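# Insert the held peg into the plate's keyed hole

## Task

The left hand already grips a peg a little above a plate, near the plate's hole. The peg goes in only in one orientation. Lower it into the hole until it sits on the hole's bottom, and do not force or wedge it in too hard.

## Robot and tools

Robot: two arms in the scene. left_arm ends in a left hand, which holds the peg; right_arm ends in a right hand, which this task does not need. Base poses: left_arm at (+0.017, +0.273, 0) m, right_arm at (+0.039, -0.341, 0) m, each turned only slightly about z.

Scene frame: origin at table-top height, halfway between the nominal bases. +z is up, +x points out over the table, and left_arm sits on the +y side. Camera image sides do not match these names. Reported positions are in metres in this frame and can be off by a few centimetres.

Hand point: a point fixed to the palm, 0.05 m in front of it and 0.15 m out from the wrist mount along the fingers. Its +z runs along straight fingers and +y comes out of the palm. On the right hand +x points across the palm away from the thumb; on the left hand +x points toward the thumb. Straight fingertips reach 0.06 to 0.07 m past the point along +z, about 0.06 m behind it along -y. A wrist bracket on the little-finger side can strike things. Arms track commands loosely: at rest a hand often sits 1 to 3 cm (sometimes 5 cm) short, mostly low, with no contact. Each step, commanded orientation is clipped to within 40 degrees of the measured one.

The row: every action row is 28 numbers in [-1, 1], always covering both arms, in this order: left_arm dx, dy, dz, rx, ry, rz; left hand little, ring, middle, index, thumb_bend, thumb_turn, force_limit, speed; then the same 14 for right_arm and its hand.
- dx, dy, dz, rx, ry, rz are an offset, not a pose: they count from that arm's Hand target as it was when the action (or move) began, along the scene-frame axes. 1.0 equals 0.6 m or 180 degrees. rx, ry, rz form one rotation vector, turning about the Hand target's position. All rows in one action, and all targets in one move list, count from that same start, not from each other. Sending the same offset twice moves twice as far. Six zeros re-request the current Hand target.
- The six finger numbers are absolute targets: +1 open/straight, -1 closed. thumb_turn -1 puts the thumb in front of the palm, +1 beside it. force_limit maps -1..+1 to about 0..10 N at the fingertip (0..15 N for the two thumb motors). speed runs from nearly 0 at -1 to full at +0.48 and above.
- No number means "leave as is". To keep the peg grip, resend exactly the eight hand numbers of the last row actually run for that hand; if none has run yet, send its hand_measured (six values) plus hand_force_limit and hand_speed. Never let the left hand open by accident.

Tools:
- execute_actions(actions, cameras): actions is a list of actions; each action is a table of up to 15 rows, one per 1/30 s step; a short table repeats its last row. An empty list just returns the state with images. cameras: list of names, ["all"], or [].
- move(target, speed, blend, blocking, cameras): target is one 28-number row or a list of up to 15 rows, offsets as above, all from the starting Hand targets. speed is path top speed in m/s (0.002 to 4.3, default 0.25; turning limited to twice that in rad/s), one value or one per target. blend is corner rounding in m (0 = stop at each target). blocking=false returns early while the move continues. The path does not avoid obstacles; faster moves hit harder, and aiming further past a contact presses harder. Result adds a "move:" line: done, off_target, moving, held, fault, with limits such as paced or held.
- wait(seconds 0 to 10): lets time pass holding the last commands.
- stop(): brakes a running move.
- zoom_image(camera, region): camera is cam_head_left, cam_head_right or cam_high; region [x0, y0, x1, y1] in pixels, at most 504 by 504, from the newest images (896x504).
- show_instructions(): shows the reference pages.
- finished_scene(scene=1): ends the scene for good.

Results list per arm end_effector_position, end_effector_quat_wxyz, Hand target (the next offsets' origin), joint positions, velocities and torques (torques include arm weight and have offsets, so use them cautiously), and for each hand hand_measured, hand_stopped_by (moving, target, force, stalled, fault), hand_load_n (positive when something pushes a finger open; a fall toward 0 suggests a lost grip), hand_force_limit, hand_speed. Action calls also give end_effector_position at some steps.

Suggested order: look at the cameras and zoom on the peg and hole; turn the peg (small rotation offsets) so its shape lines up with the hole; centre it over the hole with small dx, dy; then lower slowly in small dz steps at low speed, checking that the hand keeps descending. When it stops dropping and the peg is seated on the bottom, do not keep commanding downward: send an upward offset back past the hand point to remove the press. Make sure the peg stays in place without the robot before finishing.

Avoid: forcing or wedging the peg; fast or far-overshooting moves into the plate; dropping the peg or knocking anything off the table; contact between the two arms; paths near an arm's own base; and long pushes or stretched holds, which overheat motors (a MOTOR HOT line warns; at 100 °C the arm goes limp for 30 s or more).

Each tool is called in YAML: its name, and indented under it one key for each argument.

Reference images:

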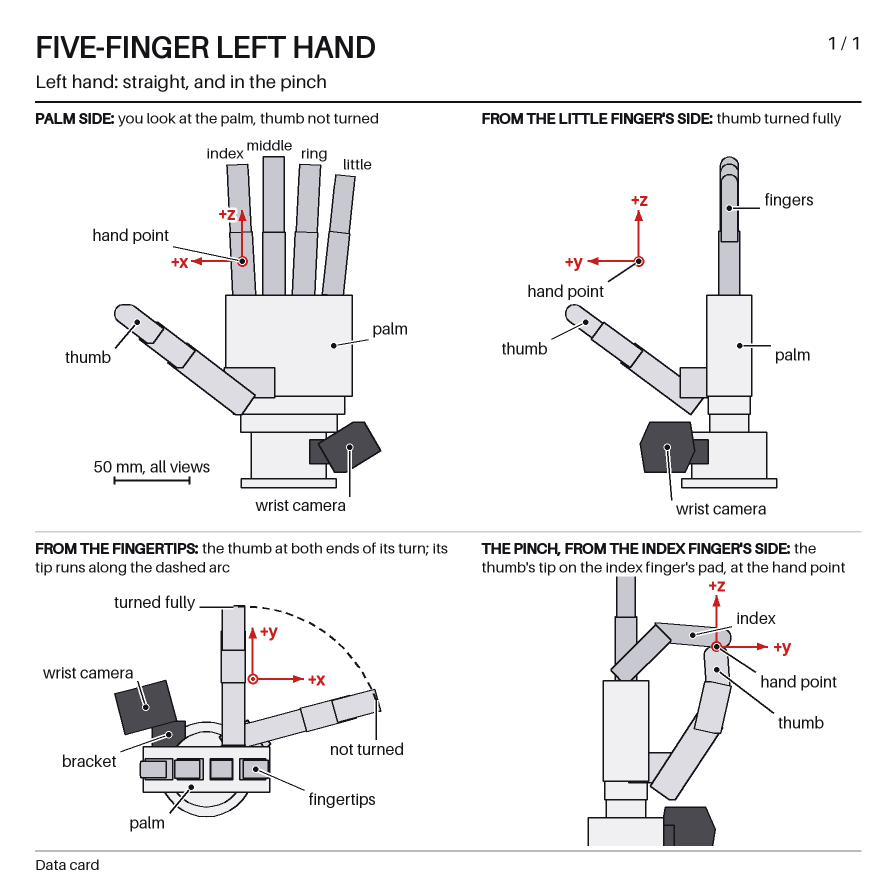

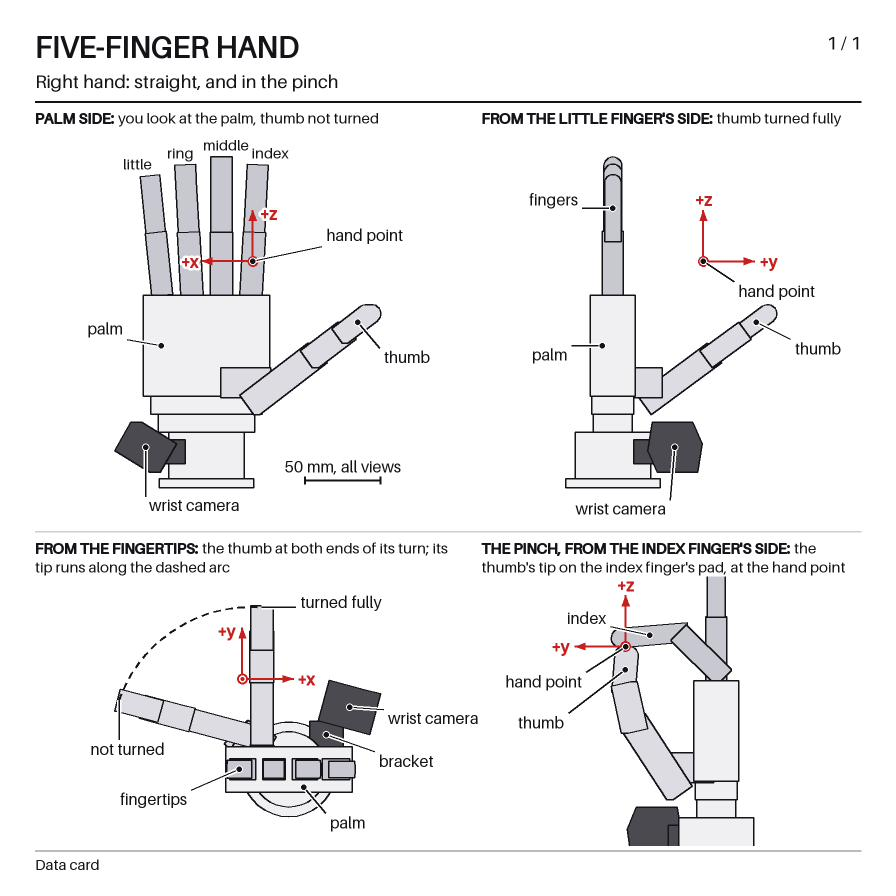

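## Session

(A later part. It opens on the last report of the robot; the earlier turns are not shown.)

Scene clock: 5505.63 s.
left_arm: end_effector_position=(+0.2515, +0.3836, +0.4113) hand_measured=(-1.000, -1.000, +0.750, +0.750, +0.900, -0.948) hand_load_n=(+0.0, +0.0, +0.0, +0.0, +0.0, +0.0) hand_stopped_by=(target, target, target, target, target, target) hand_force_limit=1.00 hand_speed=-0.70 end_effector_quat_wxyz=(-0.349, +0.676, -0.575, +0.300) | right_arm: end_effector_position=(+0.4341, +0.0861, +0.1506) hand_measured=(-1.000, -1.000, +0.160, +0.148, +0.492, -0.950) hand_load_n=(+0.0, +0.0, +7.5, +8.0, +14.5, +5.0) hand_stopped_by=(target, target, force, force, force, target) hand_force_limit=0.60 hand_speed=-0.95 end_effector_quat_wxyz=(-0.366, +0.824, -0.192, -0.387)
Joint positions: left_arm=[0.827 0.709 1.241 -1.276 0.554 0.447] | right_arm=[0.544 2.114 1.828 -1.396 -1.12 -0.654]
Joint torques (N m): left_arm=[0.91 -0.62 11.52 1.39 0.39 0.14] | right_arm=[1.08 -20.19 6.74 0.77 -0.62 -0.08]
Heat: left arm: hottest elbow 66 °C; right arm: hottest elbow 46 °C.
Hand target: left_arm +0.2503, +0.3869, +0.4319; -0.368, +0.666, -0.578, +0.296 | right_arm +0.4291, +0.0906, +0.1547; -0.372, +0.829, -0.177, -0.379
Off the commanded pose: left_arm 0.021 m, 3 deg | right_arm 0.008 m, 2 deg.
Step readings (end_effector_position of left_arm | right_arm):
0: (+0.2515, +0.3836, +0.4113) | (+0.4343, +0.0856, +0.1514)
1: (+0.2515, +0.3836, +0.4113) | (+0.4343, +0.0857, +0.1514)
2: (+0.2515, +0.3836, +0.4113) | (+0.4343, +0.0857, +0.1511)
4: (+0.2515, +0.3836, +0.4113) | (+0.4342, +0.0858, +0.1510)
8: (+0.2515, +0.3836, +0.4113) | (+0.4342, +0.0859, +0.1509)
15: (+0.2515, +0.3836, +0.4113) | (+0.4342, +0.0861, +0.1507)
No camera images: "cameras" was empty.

execute_actions:
  actions:
    - [[0,0,0,0,0,0,-1,-1,0.75,0.75,0.9,-0.948,1.0,-0.7,0,0,-0.015,0,0,0,-1,-1,-0.05,-0.05,0.05,-0.95,0.6,-0.95]]
  cameras: ["all"]

zoom_image:
  camera: "cam_head_right"
  region: [396, 256, 424, 296]

zoom_image:
  camera: "cam_head_left"
  region: [392, 256, 420, 296]

Scene clock: 5509.30 s.
left_arm: end_effector_position=(+0.2515, +0.3836, +0.4113) hand_measured=(-1.000, -1.000, +0.750, +0.750, +0.900, -0.948) hand_load_n=(+0.0, +0.0, +0.0, +0.0, +0.0, +0.0) hand_stopped_by=(target, target, target, target, target, target) hand_force_limit=1.00 hand_speed=-0.70 end_effector_quat_wxyz=(-0.349, +0.676, -0.575, +0.300) | right_arm: end_effector_position=(+0.4343, +0.0872, +0.1495) hand_measured=(-1.000, -1.000, +0.160, +0.148, +0.492, -0.950) hand_load_n=(+0.0, +0.0, +6.0, +10.0, +14.0, +4.0) hand_stopped_by=(target, target, force, force, force, target) hand_force_limit=0.60 hand_speed=-0.95 end_effector_quat_wxyz=(-0.369, +0.823, -0.193, -0.387)
Joint positions: left_arm=[0.827 0.709 1.241 -1.276 0.554 0.447] | right_arm=[0.544 2.112 1.82 -1.38 -1.126 -0.644]
Joint torques (N m): left_arm=[0.91 -0.56 11.52 1.39 0.39 0.14] | right_arm=[1.08 -19.43 6.43 0.88 -0.4 -0.17]
Heat: left arm: hottest elbow 66 °C; right arm: hottest elbow 46 °C.
Hand target: left_arm +0.2503, +0.3869, +0.4319; -0.368, +0.666, -0.578, +0.296 | right_arm +0.4291, +0.0906, +0.1459; -0.372, +0.829, -0.177, -0.379
Off the commanded pose: left_arm 0.021 m, 3 deg | right_arm 0.007 m, 2 deg.
Step readings (end_effector_position of left_arm | right_arm):
0: (+0.2515, +0.3836, +0.4113) | (+0.4341, +0.0861, +0.1506)
1: (+0.2515, +0.3836, +0.4113) | (+0.4341, +0.0861, +0.1506)
2: (+0.2515, +0.3836, +0.4113) | (+0.4342, +0.0862, +0.1506)
4: (+0.2515, +0.3836, +0.4113) | (+0.4341, +0.0866, +0.1501)
8: (+0.2515, +0.3836, +0.4113) | (+0.4342, +0.0871, +0.1495)
15: (+0.2515, +0.3836, +0.4113) | (+0.4343, +0.0872, +0.1494)

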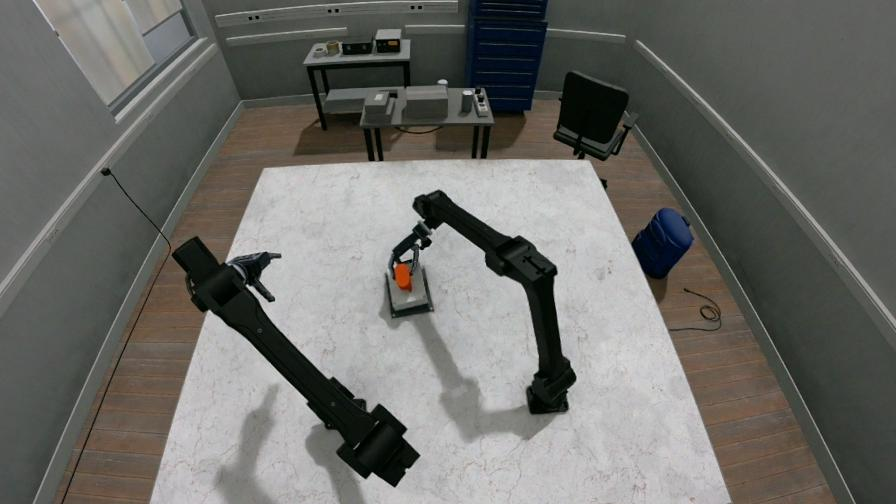

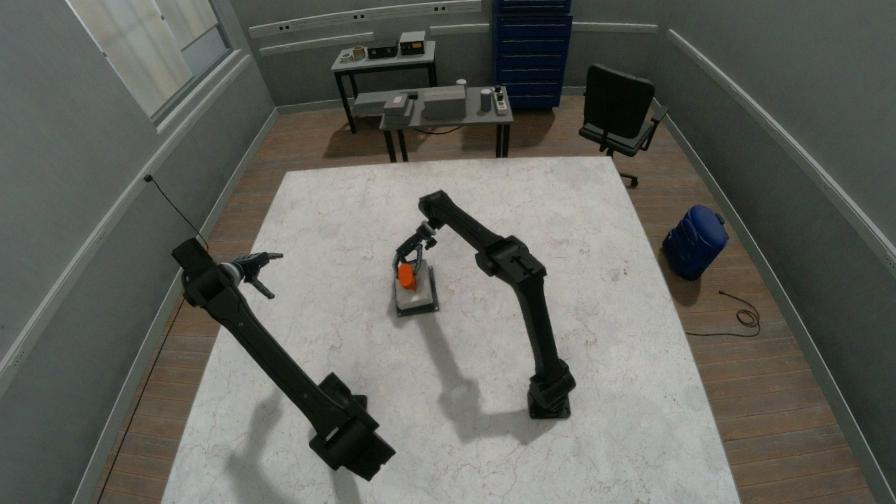

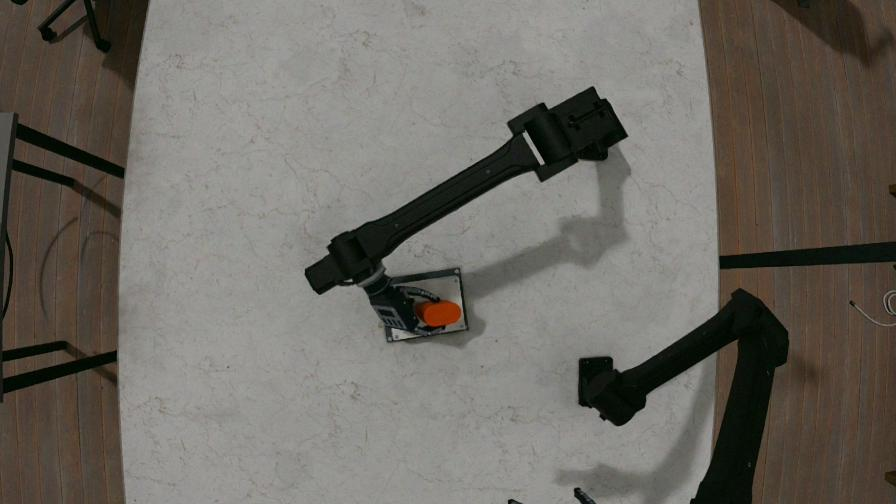

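Scaled by 12.600 from the camera's 896x504 image, which has a finer 1280x720 frame.

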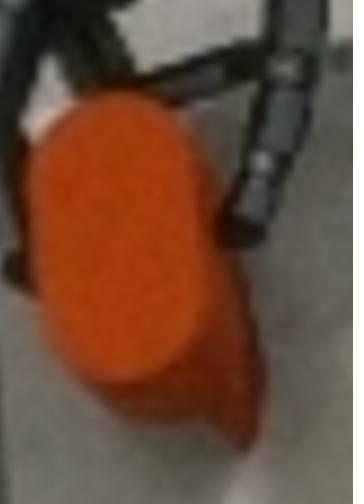

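Scaled by 12.600 from the camera's 896x504 image, which has a finer 1280x720 frame.

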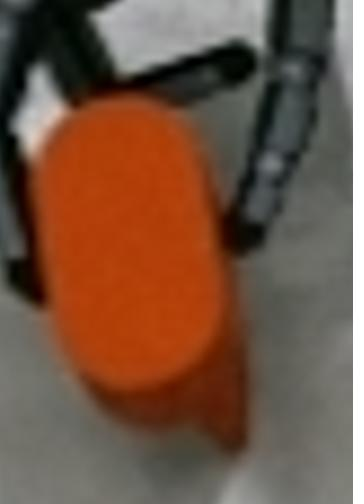

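move:
  target:
    - [0,0,0,0,0,0,-1,-1,0.75,0.75,0.9,-0.948,1.0,-0.7,0.01,0,0.09,0,0,0,-1,-1,-0.05,-0.05,0.05,-0.95,0.6,-0.95]
    - [0,0,0,0,0,0,-1,-1,0.75,0.75,0.9,-0.948,1.0,-0.7,0.045,0.003,0.09,-0.0065,0.042,0.0,-1,-1,-0.05,-0.05,0.05,-0.95,0.6,-0.95]
  speed: 0.1
  cameras: ["all"]

zoom_image:
  camera: "cam_head_right"
  region: [396, 256, 424, 296]

zoom_image:
  camera: "cam_head_left"
  region: [392, 256, 420, 296]

zoom_image:
  camera: "cam_high"
  region: [408, 288, 468, 334]

Scene clock: 5524.37 s.
left_arm: end_effector_position=(+0.2515, +0.3836, +0.4113) hand_measured=(-1.000, -1.000, +0.750, +0.750, +0.900, -0.948) hand_load_n=(+0.0, +0.0, +0.0, -0.5, +0.0, +0.0) hand_stopped_by=(target, target, target, target, target, target) hand_force_limit=1.00 hand_speed=-0.70 end_effector_quat_wxyz=(-0.349, +0.676, -0.575, +0.300) | right_arm: end_effector_position=(+0.4417, +0.0910, +0.1802) hand_measured=(-1.000, -1.000, +0.160, +0.148, +0.492, -0.950) hand_load_n=(+0.0, +0.0, +7.0, +7.5, +16.0, -0.5) hand_stopped_by=(target, target, force, force, force, target) hand_force_limit=0.60 hand_speed=-0.95 end_effector_quat_wxyz=(-0.336, +0.806, -0.211, -0.439)
Joint positions: left_arm=[0.827 0.709 1.241 -1.276 0.554 0.447] | right_arm=[0.543 2.215 2.028 -1.688 -1.15 -0.727]
Joint torques (N m): left_arm=[0.91 -0.62 11.52 1.37 0.39 0.14] | right_arm=[-0.85 -20.19 11.08 -0.95 -1.08 0.04]
Heat: left arm: hottest elbow 66 °C; right arm: hottest elbow 46 °C.
Hand target: left_arm +0.2503, +0.3869, +0.4319; -0.368, +0.666, -0.578, +0.296 | right_arm +0.4561, +0.0924, +0.1998; -0.351, +0.806, -0.205, -0.431
Off the commanded pose: left_arm 0.021 m, 3 deg | right_arm 0.024 m, 2 deg.
joint sent to its limit (right arm) — joint 4 (wrist pitch), lower limit. The joint targets still meet the commanded pose.
move: off_target (left_arm, right_arm)

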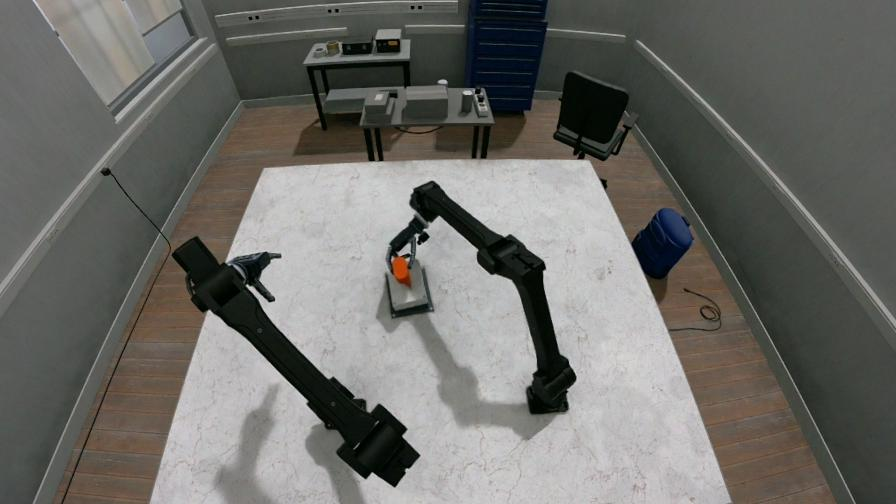

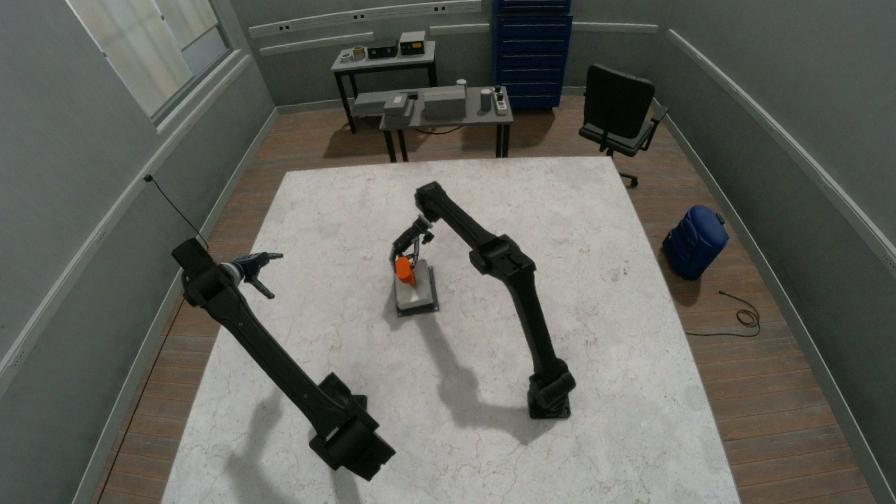

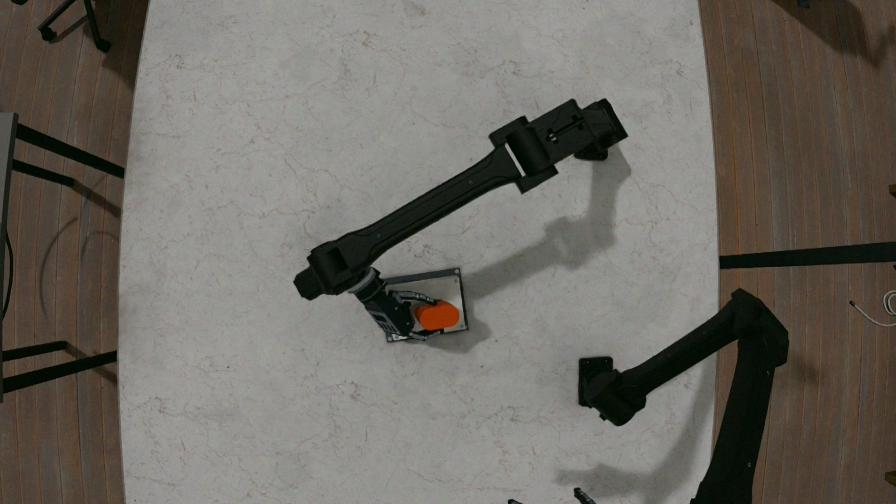

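Scaled by 12.600 from the camera's 896x504 image, which has a finer 1280x720 frame.

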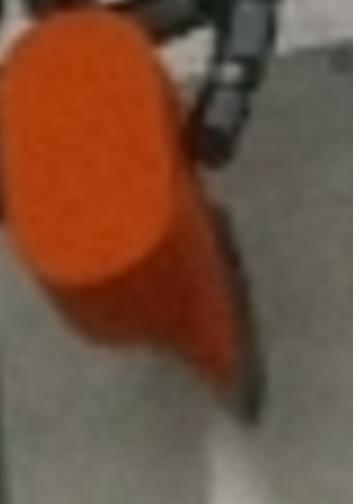

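Scaled by 12.600 from the camera's 896x504 image, which has a finer 1280x720 frame.

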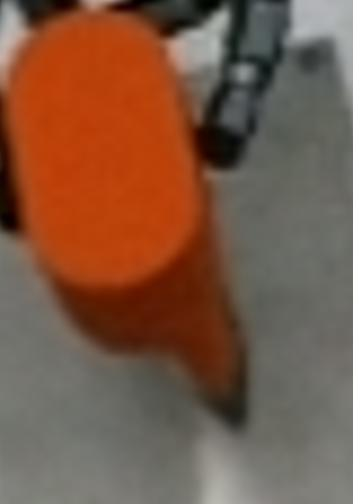

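Scaled by 8.400 from the camera's 896x504 image, which has a finer 1280x720 frame.

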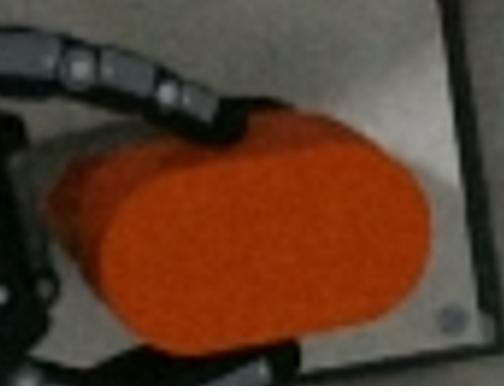

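move:
  target:
    - [0,0,0,0,0,0,-1,-1,0.75,0.75,0.9,-0.948,1.0,-0.7,0.006,0.001,-0.035,0,0,0,-1,-1,-0.05,-0.05,0.05,-0.95,0.6,-0.95]
  speed: 0.05
  cameras: ["all"]

zoom_image:
  camera: "cam_head_right"
  region: [396, 256, 424, 296]

zoom_image:
  camera: "cam_head_left"
  region: [392, 256, 420, 296]

Scene clock: 5531.43 s.
left_arm: end_effector_position=(+0.2515, +0.3836, +0.4113) hand_measured=(-1.000, -1.000, +0.750, +0.750, +0.900, -0.948) hand_load_n=(+0.0, +0.0, +0.0, +0.0, +0.0, +0.0) hand_stopped_by=(target, target, target, target, target, target) hand_force_limit=1.00 hand_speed=-0.70 end_effector_quat_wxyz=(-0.349, +0.676, -0.575, +0.300) | right_arm: end_effector_position=(+0.4435, +0.0907, +0.1627) hand_measured=(-1.000, -1.000, +0.160, +0.148, +0.492, -0.950) hand_load_n=(+0.0, +0.0, +7.0, +7.5, +16.0, -0.5) hand_stopped_by=(target, target, force, force, force, target) hand_force_limit=0.60 hand_speed=-0.95 end_effector_quat_wxyz=(-0.332, +0.805, -0.211, -0.444)
Joint positions: left_arm=[0.827 0.709 1.241 -1.276 0.554 0.447] | right_arm=[0.542 2.244 2.028 -1.688 -1.15 -0.748]
Joint torques (N m): left_arm=[0.91 -0.62 11.51 1.37 0.39 0.14] | right_arm=[-0.85 -20.25 11.08 -0.59 -1.05 0.07]
Heat: left arm: hottest elbow 66 °C; right arm: hottest elbow 47 °C.
Hand target: left_arm +0.2503, +0.3869, +0.4319; -0.368, +0.666, -0.578, +0.296 | right_arm +0.4597, +0.0930, +0.1787; -0.351, +0.806, -0.205, -0.431
Off the commanded pose: left_arm 0.021 m, 3 deg | right_arm 0.023 m, 3 deg.
move: off_target (left_arm, right_arm)

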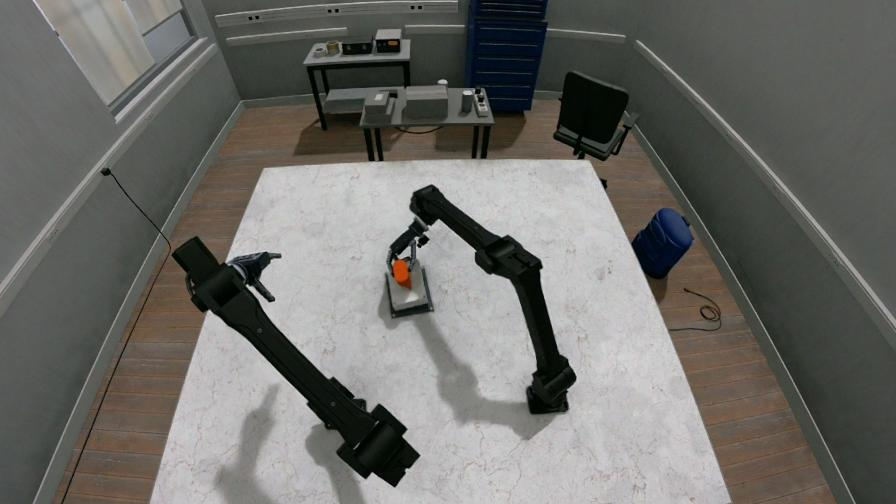

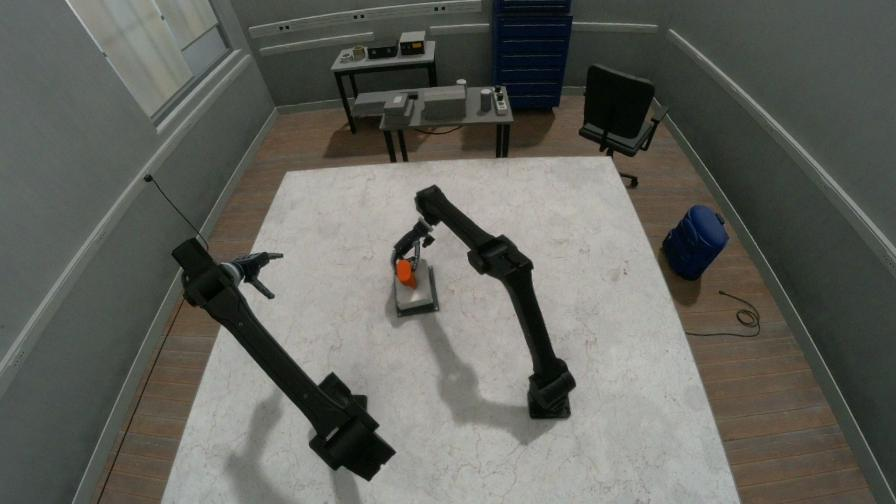

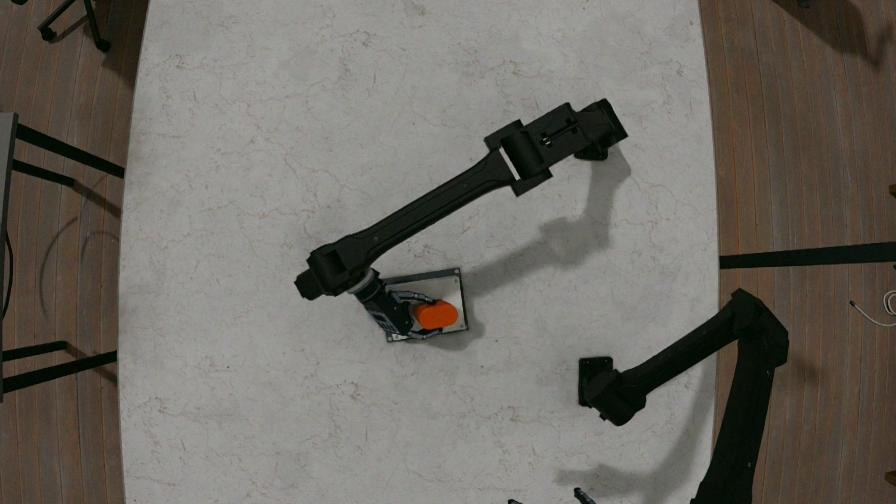

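Scaled by 12.600 from the camera's 896x504 image, which has a finer 1280x720 frame.

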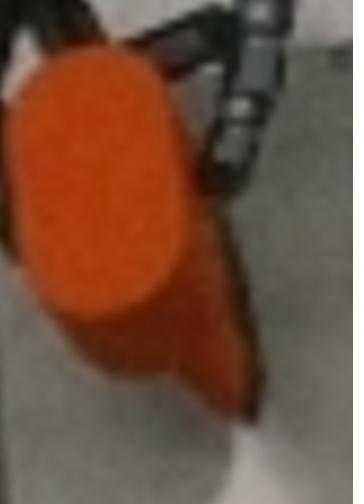

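Scaled by 12.600 from the camera's 896x504 image, which has a finer 1280x720 frame.

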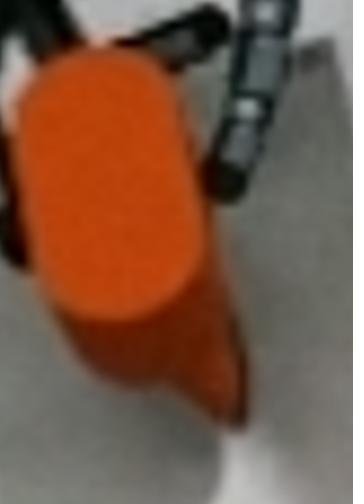

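move:
  target:
    - [0,0,0,0,0,0,-1,-1,0.75,0.75,0.9,-0.948,1.0,-0.7,0.01,0,0,0,0,0,-1,-1,-0.05,-0.05,0.05,-0.95,0.6,-0.95]
  speed: 0.05
  cameras: ["all"]

zoom_image:
  camera: "cam_head_right"
  region: [396, 256, 424, 296]

zoom_image:
  camera: "cam_head_left"
  region: [392, 256, 420, 296]

Scene clock: 5536.57 s.
left_arm: end_effector_position=(+0.2515, +0.3836, +0.4113) hand_measured=(-1.000, -1.000, +0.750, +0.750, +0.900, -0.948) hand_load_n=(+0.0, +0.5, +0.0, +0.0, +0.0, +0.0) hand_stopped_by=(target, target, target, target, target, target) hand_force_limit=1.00 hand_speed=-0.70 end_effector_quat_wxyz=(-0.349, +0.676, -0.575, +0.300) | right_arm: end_effector_position=(+0.4497, +0.0927, +0.1644) hand_measured=(-1.000, -1.000, +0.160, +0.148, +0.492, -0.950) hand_load_n=(+0.0, +0.0, +7.0, +8.0, +16.0, -1.0) hand_stopped_by=(target, target, force, force, force, target) hand_force_limit=0.60 hand_speed=-0.95 end_effector_quat_wxyz=(-0.338, +0.807, -0.206, -0.438)
Joint positions: left_arm=[0.827 0.709 1.241 -1.276 0.554 0.447] | right_arm=[0.539 2.253 2.054 -1.688 -1.15 -0.751]
Joint torques (N m): left_arm=[0.91 -0.56 11.52 1.37 0.38 0.14] | right_arm=[-1.03 -19.78 11.15 -1.03 -1.01 0.09]
Heat: left arm: hottest elbow 66 °C; right arm: hottest elbow 47 °C.
Hand target: left_arm +0.2503, +0.3869, +0.4319; -0.368, +0.666, -0.578, +0.296 | right_arm +0.4657, +0.0930, +0.1788; -0.351, +0.806, -0.205, -0.431
Off the commanded pose: left_arm 0.021 m, 3 deg | right_arm 0.022 m, 2 deg.
joint sent to its limit (right arm) — joint 4 (wrist pitch), lower limit. The joint targets still meet the commanded pose.
move: off_target (left_arm, right_arm)

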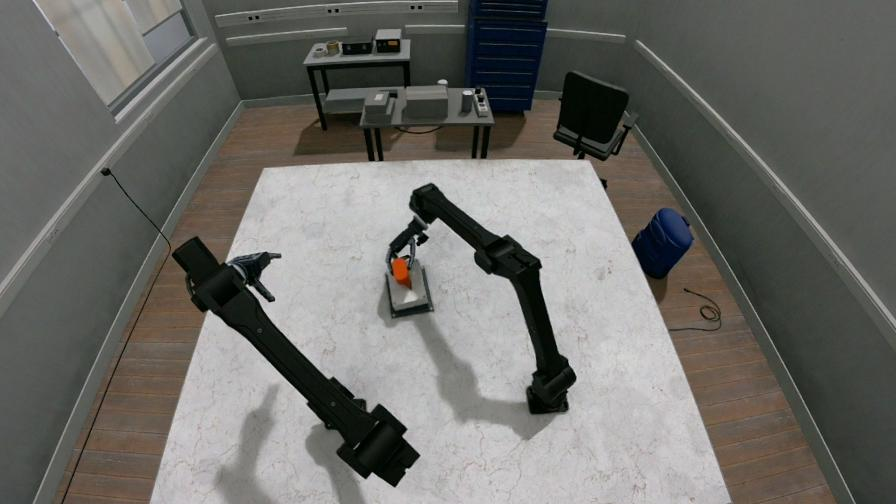

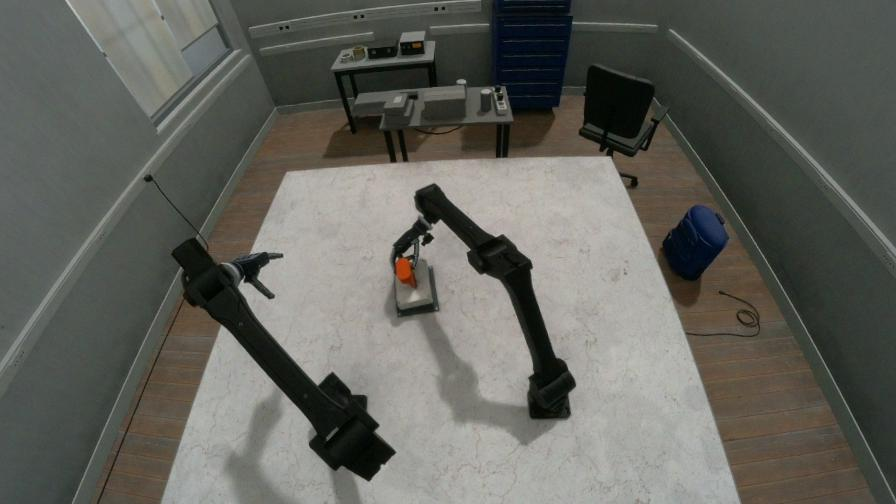

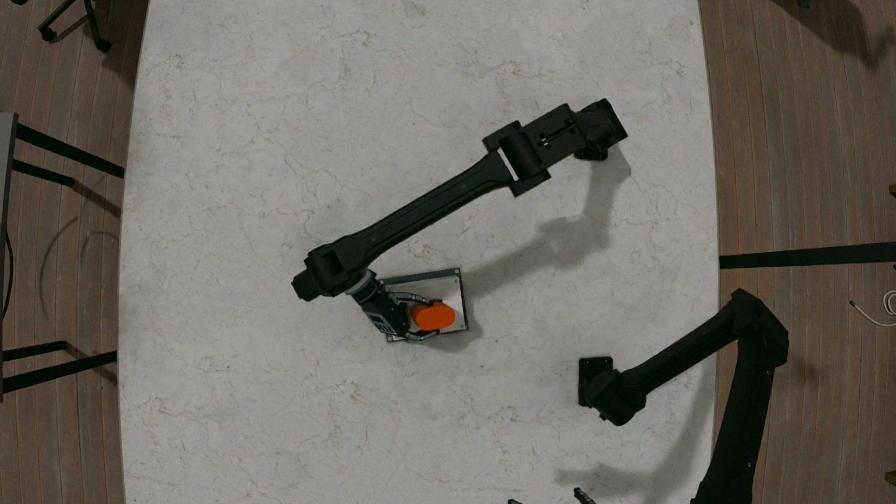

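Scaled by 12.600 from the camera's 896x504 image, which has a finer 1280x720 frame.

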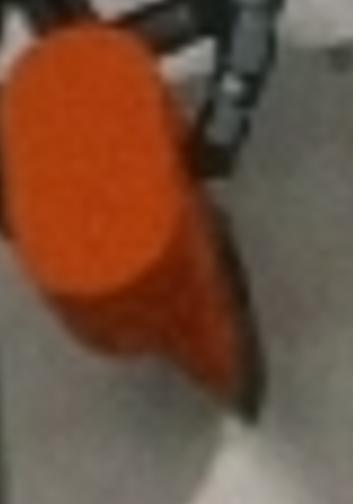

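Scaled by 12.600 from the camera's 896x504 image, which has a finer 1280x720 frame.

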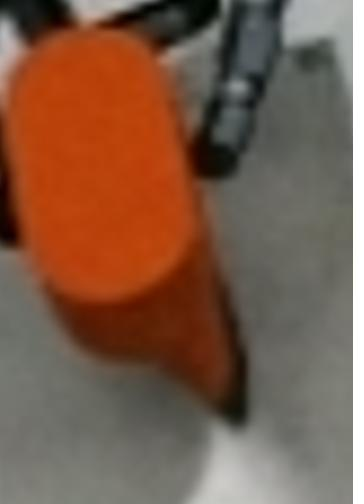

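move:
  target:
    - [0,0,0,0,0,0,-1,-1,0.75,0.75,0.9,-0.948,1.0,-0.7,0,-0.002,-0.015,0,0,0,-1,-1,-0.05,-0.05,0.05,-0.95,0.6,-0.95]
  speed: 0.05
  cameras: ["all"]

zoom_image:
  camera: "cam_head_right"
  region: [396, 256, 424, 296]

zoom_image:
  camera: "cam_head_left"
  region: [392, 256, 420, 296]

Scene clock: 5542.23 s.
left_arm: end_effector_position=(+0.2515, +0.3836, +0.4113) hand_measured=(-1.000, -1.000, +0.750, +0.750, +0.900, -0.948) hand_load_n=(+0.0, +0.0, +0.0, +0.0, +0.0, +0.0) hand_stopped_by=(target, target, target, target, target, target) hand_force_limit=1.00 hand_speed=-0.70 end_effector_quat_wxyz=(-0.349, +0.676, -0.575, +0.300) | right_arm: end_effector_position=(+0.4504, +0.0923, +0.1575) hand_measured=(-1.000, -1.000, +0.160, +0.148, +0.492, -0.950) hand_load_n=(+0.0, +0.0, +7.0, +8.0, +16.0, -1.0) hand_stopped_by=(target, target, force, force, force, target) hand_force_limit=0.60 hand_speed=-0.95 end_effector_quat_wxyz=(-0.337, +0.807, -0.205, -0.440)
Joint positions: left_arm=[0.827 0.709 1.241 -1.276 0.554 0.447] | right_arm=[0.539 2.265 2.054 -1.688 -1.15 -0.761]
Joint torques (N m): left_arm=[0.91 -0.56 11.51 1.39 0.39 0.14] | right_arm=[-1.08 -19.9 10.59 -0.84 -0.99 0.05]
Heat: left arm: hottest elbow 66 °C; right arm: hottest elbow 47 °C.
Hand target: left_arm +0.2503, +0.3869, +0.4319; -0.368, +0.666, -0.578, +0.296 | right_arm +0.4656, +0.0919, +0.1699; -0.351, +0.806, -0.205, -0.431
Off the commanded pose: left_arm 0.021 m, 3 deg | right_arm 0.020 m, 2 deg.
move: off_target (left_arm, right_arm)

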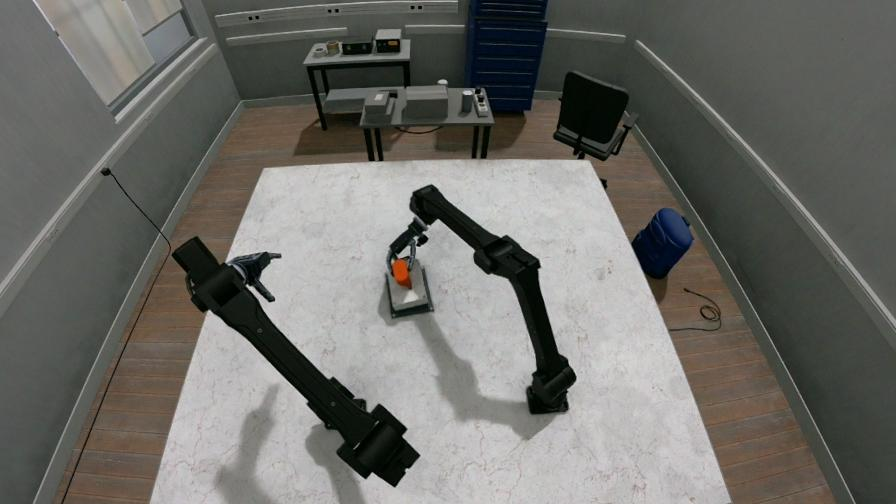

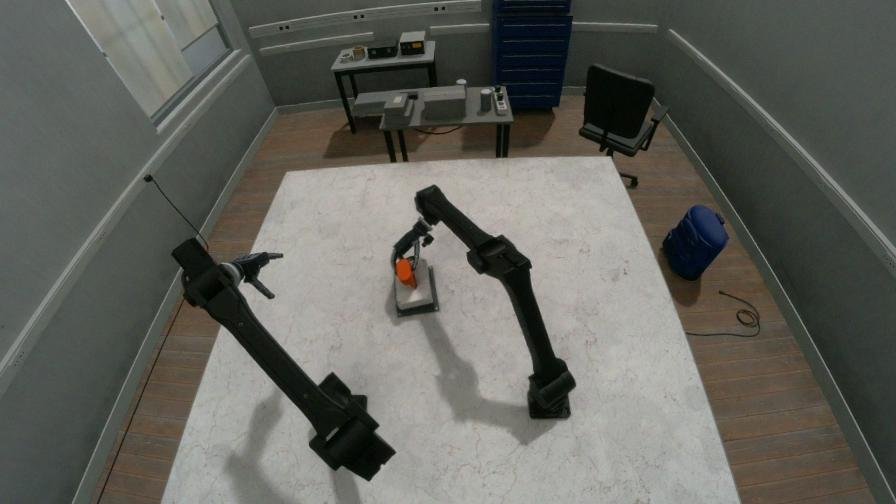

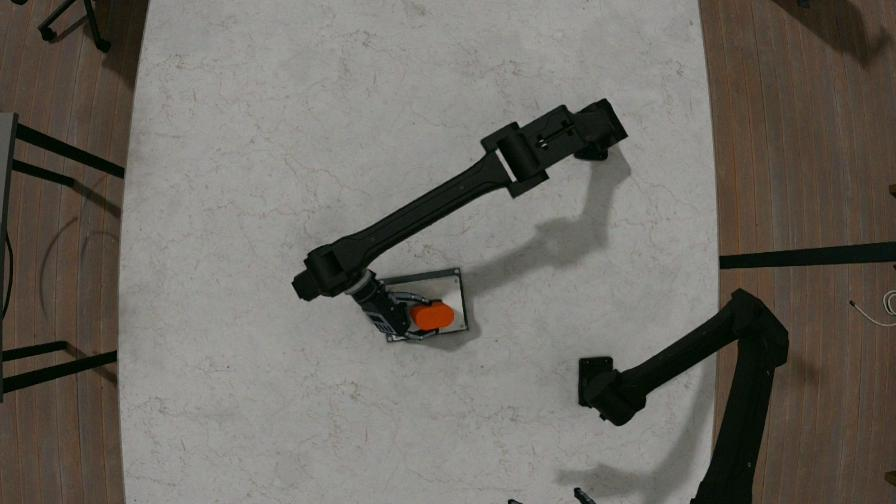

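Scaled by 12.600 from the camera's 896x504 image, which has a finer 1280x720 frame.

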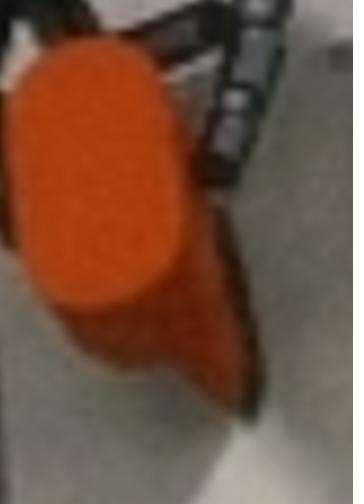

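Scaled by 12.600 from the camera's 896x504 image, which has a finer 1280x720 frame.

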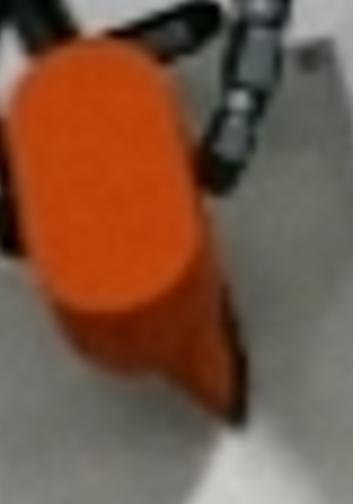

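move:
  target:
    - [0,0,0,0,0,0,-1,-1,0.75,0.75,0.9,-0.948,1.0,-0.7,0.004,-0.004,-0.004,0,0,0,-1,-1,-0.05,-0.05,0.05,-0.95,0.6,-0.95]
  speed: 0.05
  cameras: ["all"]

zoom_image:
  camera: "cam_head_right"
  region: [396, 256, 424, 296]

zoom_image:
  camera: "cam_head_left"
  region: [392, 256, 420, 296]

zoom_image:
  camera: "cam_high"
  region: [412, 292, 456, 332]

Scene clock: 5547.93 s.
left_arm: end_effector_position=(+0.2515, +0.3836, +0.4113) hand_measured=(-1.000, -1.000, +0.750, +0.750, +0.900, -0.948) hand_load_n=(+0.0, +0.0, +0.0, +0.0, -0.5, +0.0) hand_stopped_by=(target, target, target, target, target, target) hand_force_limit=1.00 hand_speed=-0.70 end_effector_quat_wxyz=(-0.349, +0.676, -0.575, +0.300) | right_arm: end_effector_position=(+0.4532, +0.0896, +0.1555) hand_measured=(-1.000, -1.000, +0.160, +0.148, +0.492, -0.950) hand_load_n=(+0.0, +0.0, +7.0, +8.0, +16.0, -0.5) hand_stopped_by=(target, target, force, force, force, target) hand_force_limit=0.60 hand_speed=-0.95 end_effector_quat_wxyz=(-0.339, +0.807, -0.205, -0.438)
Joint positions: left_arm=[0.827 0.709 1.241 -1.276 0.554 0.447] | right_arm=[0.533 2.267 2.054 -1.688 -1.15 -0.769]
Joint torques (N m): left_arm=[0.91 -0.62 11.52 1.37 0.39 0.14] | right_arm=[-0.97 -19.66 10.77 -1.03 -0.94 0.05]
Heat: left arm: hottest elbow 66 °C; right arm: hottest elbow 47 °C.
Hand target: left_arm +0.2503, +0.3869, +0.4319; -0.368, +0.666, -0.578, +0.296 | right_arm +0.4681, +0.0894, +0.1676; -0.351, +0.806, -0.205, -0.431
Off the commanded pose: left_arm 0.021 m, 3 deg | right_arm 0.019 m, 2 deg.
joint sent to its limit (right arm) — joint 4 (wrist pitch), lower limit. The joint targets still meet the commanded pose.
move: off_target (left_arm, right_arm)

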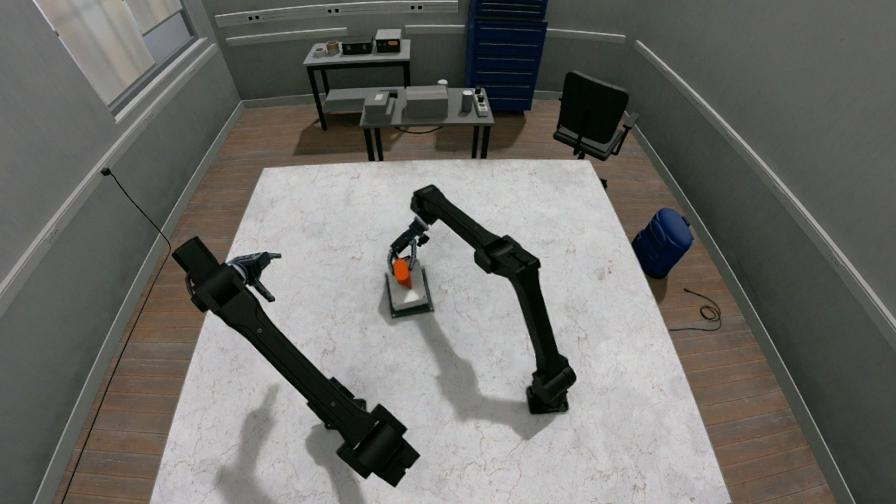

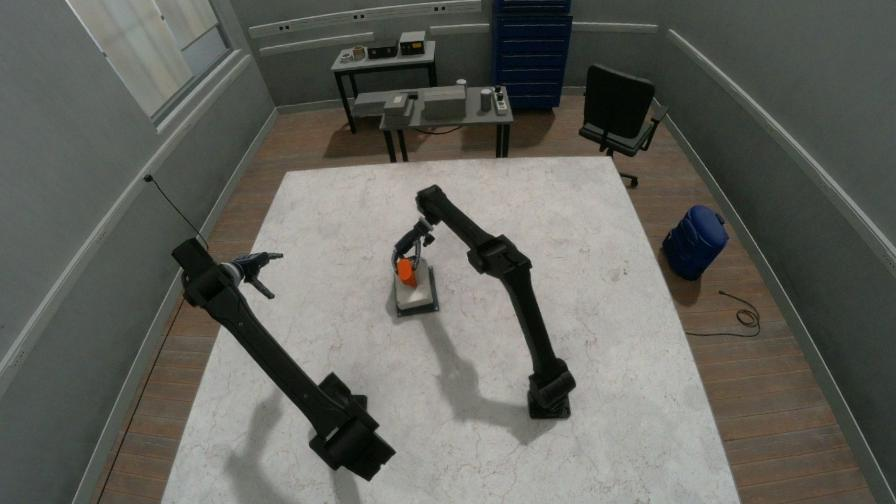

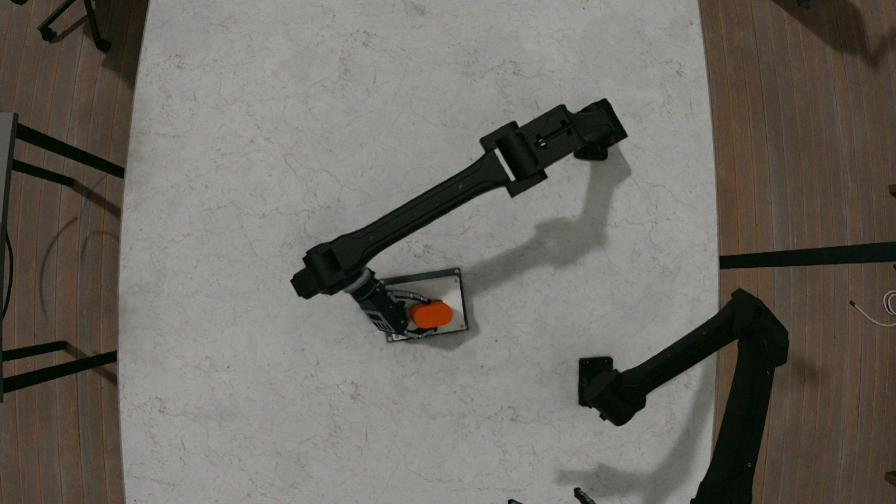

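Scaled by 12.600 from the camera's 896x504 image, which has a finer 1280x720 frame.

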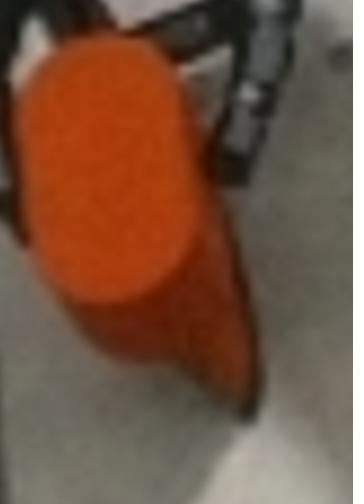

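Scaled by 12.600 from the camera's 896x504 image, which has a finer 1280x720 frame.

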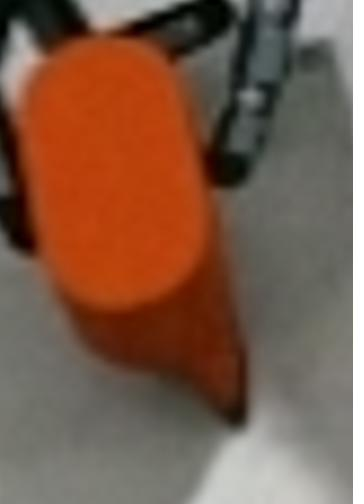

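Scaled by 11.455 from the camera's 896x504 image, which has a finer 1280x720 frame.

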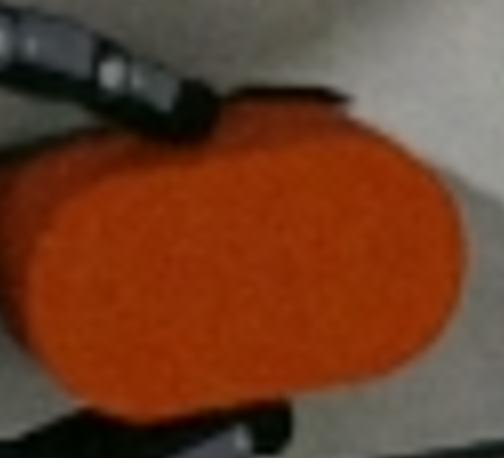

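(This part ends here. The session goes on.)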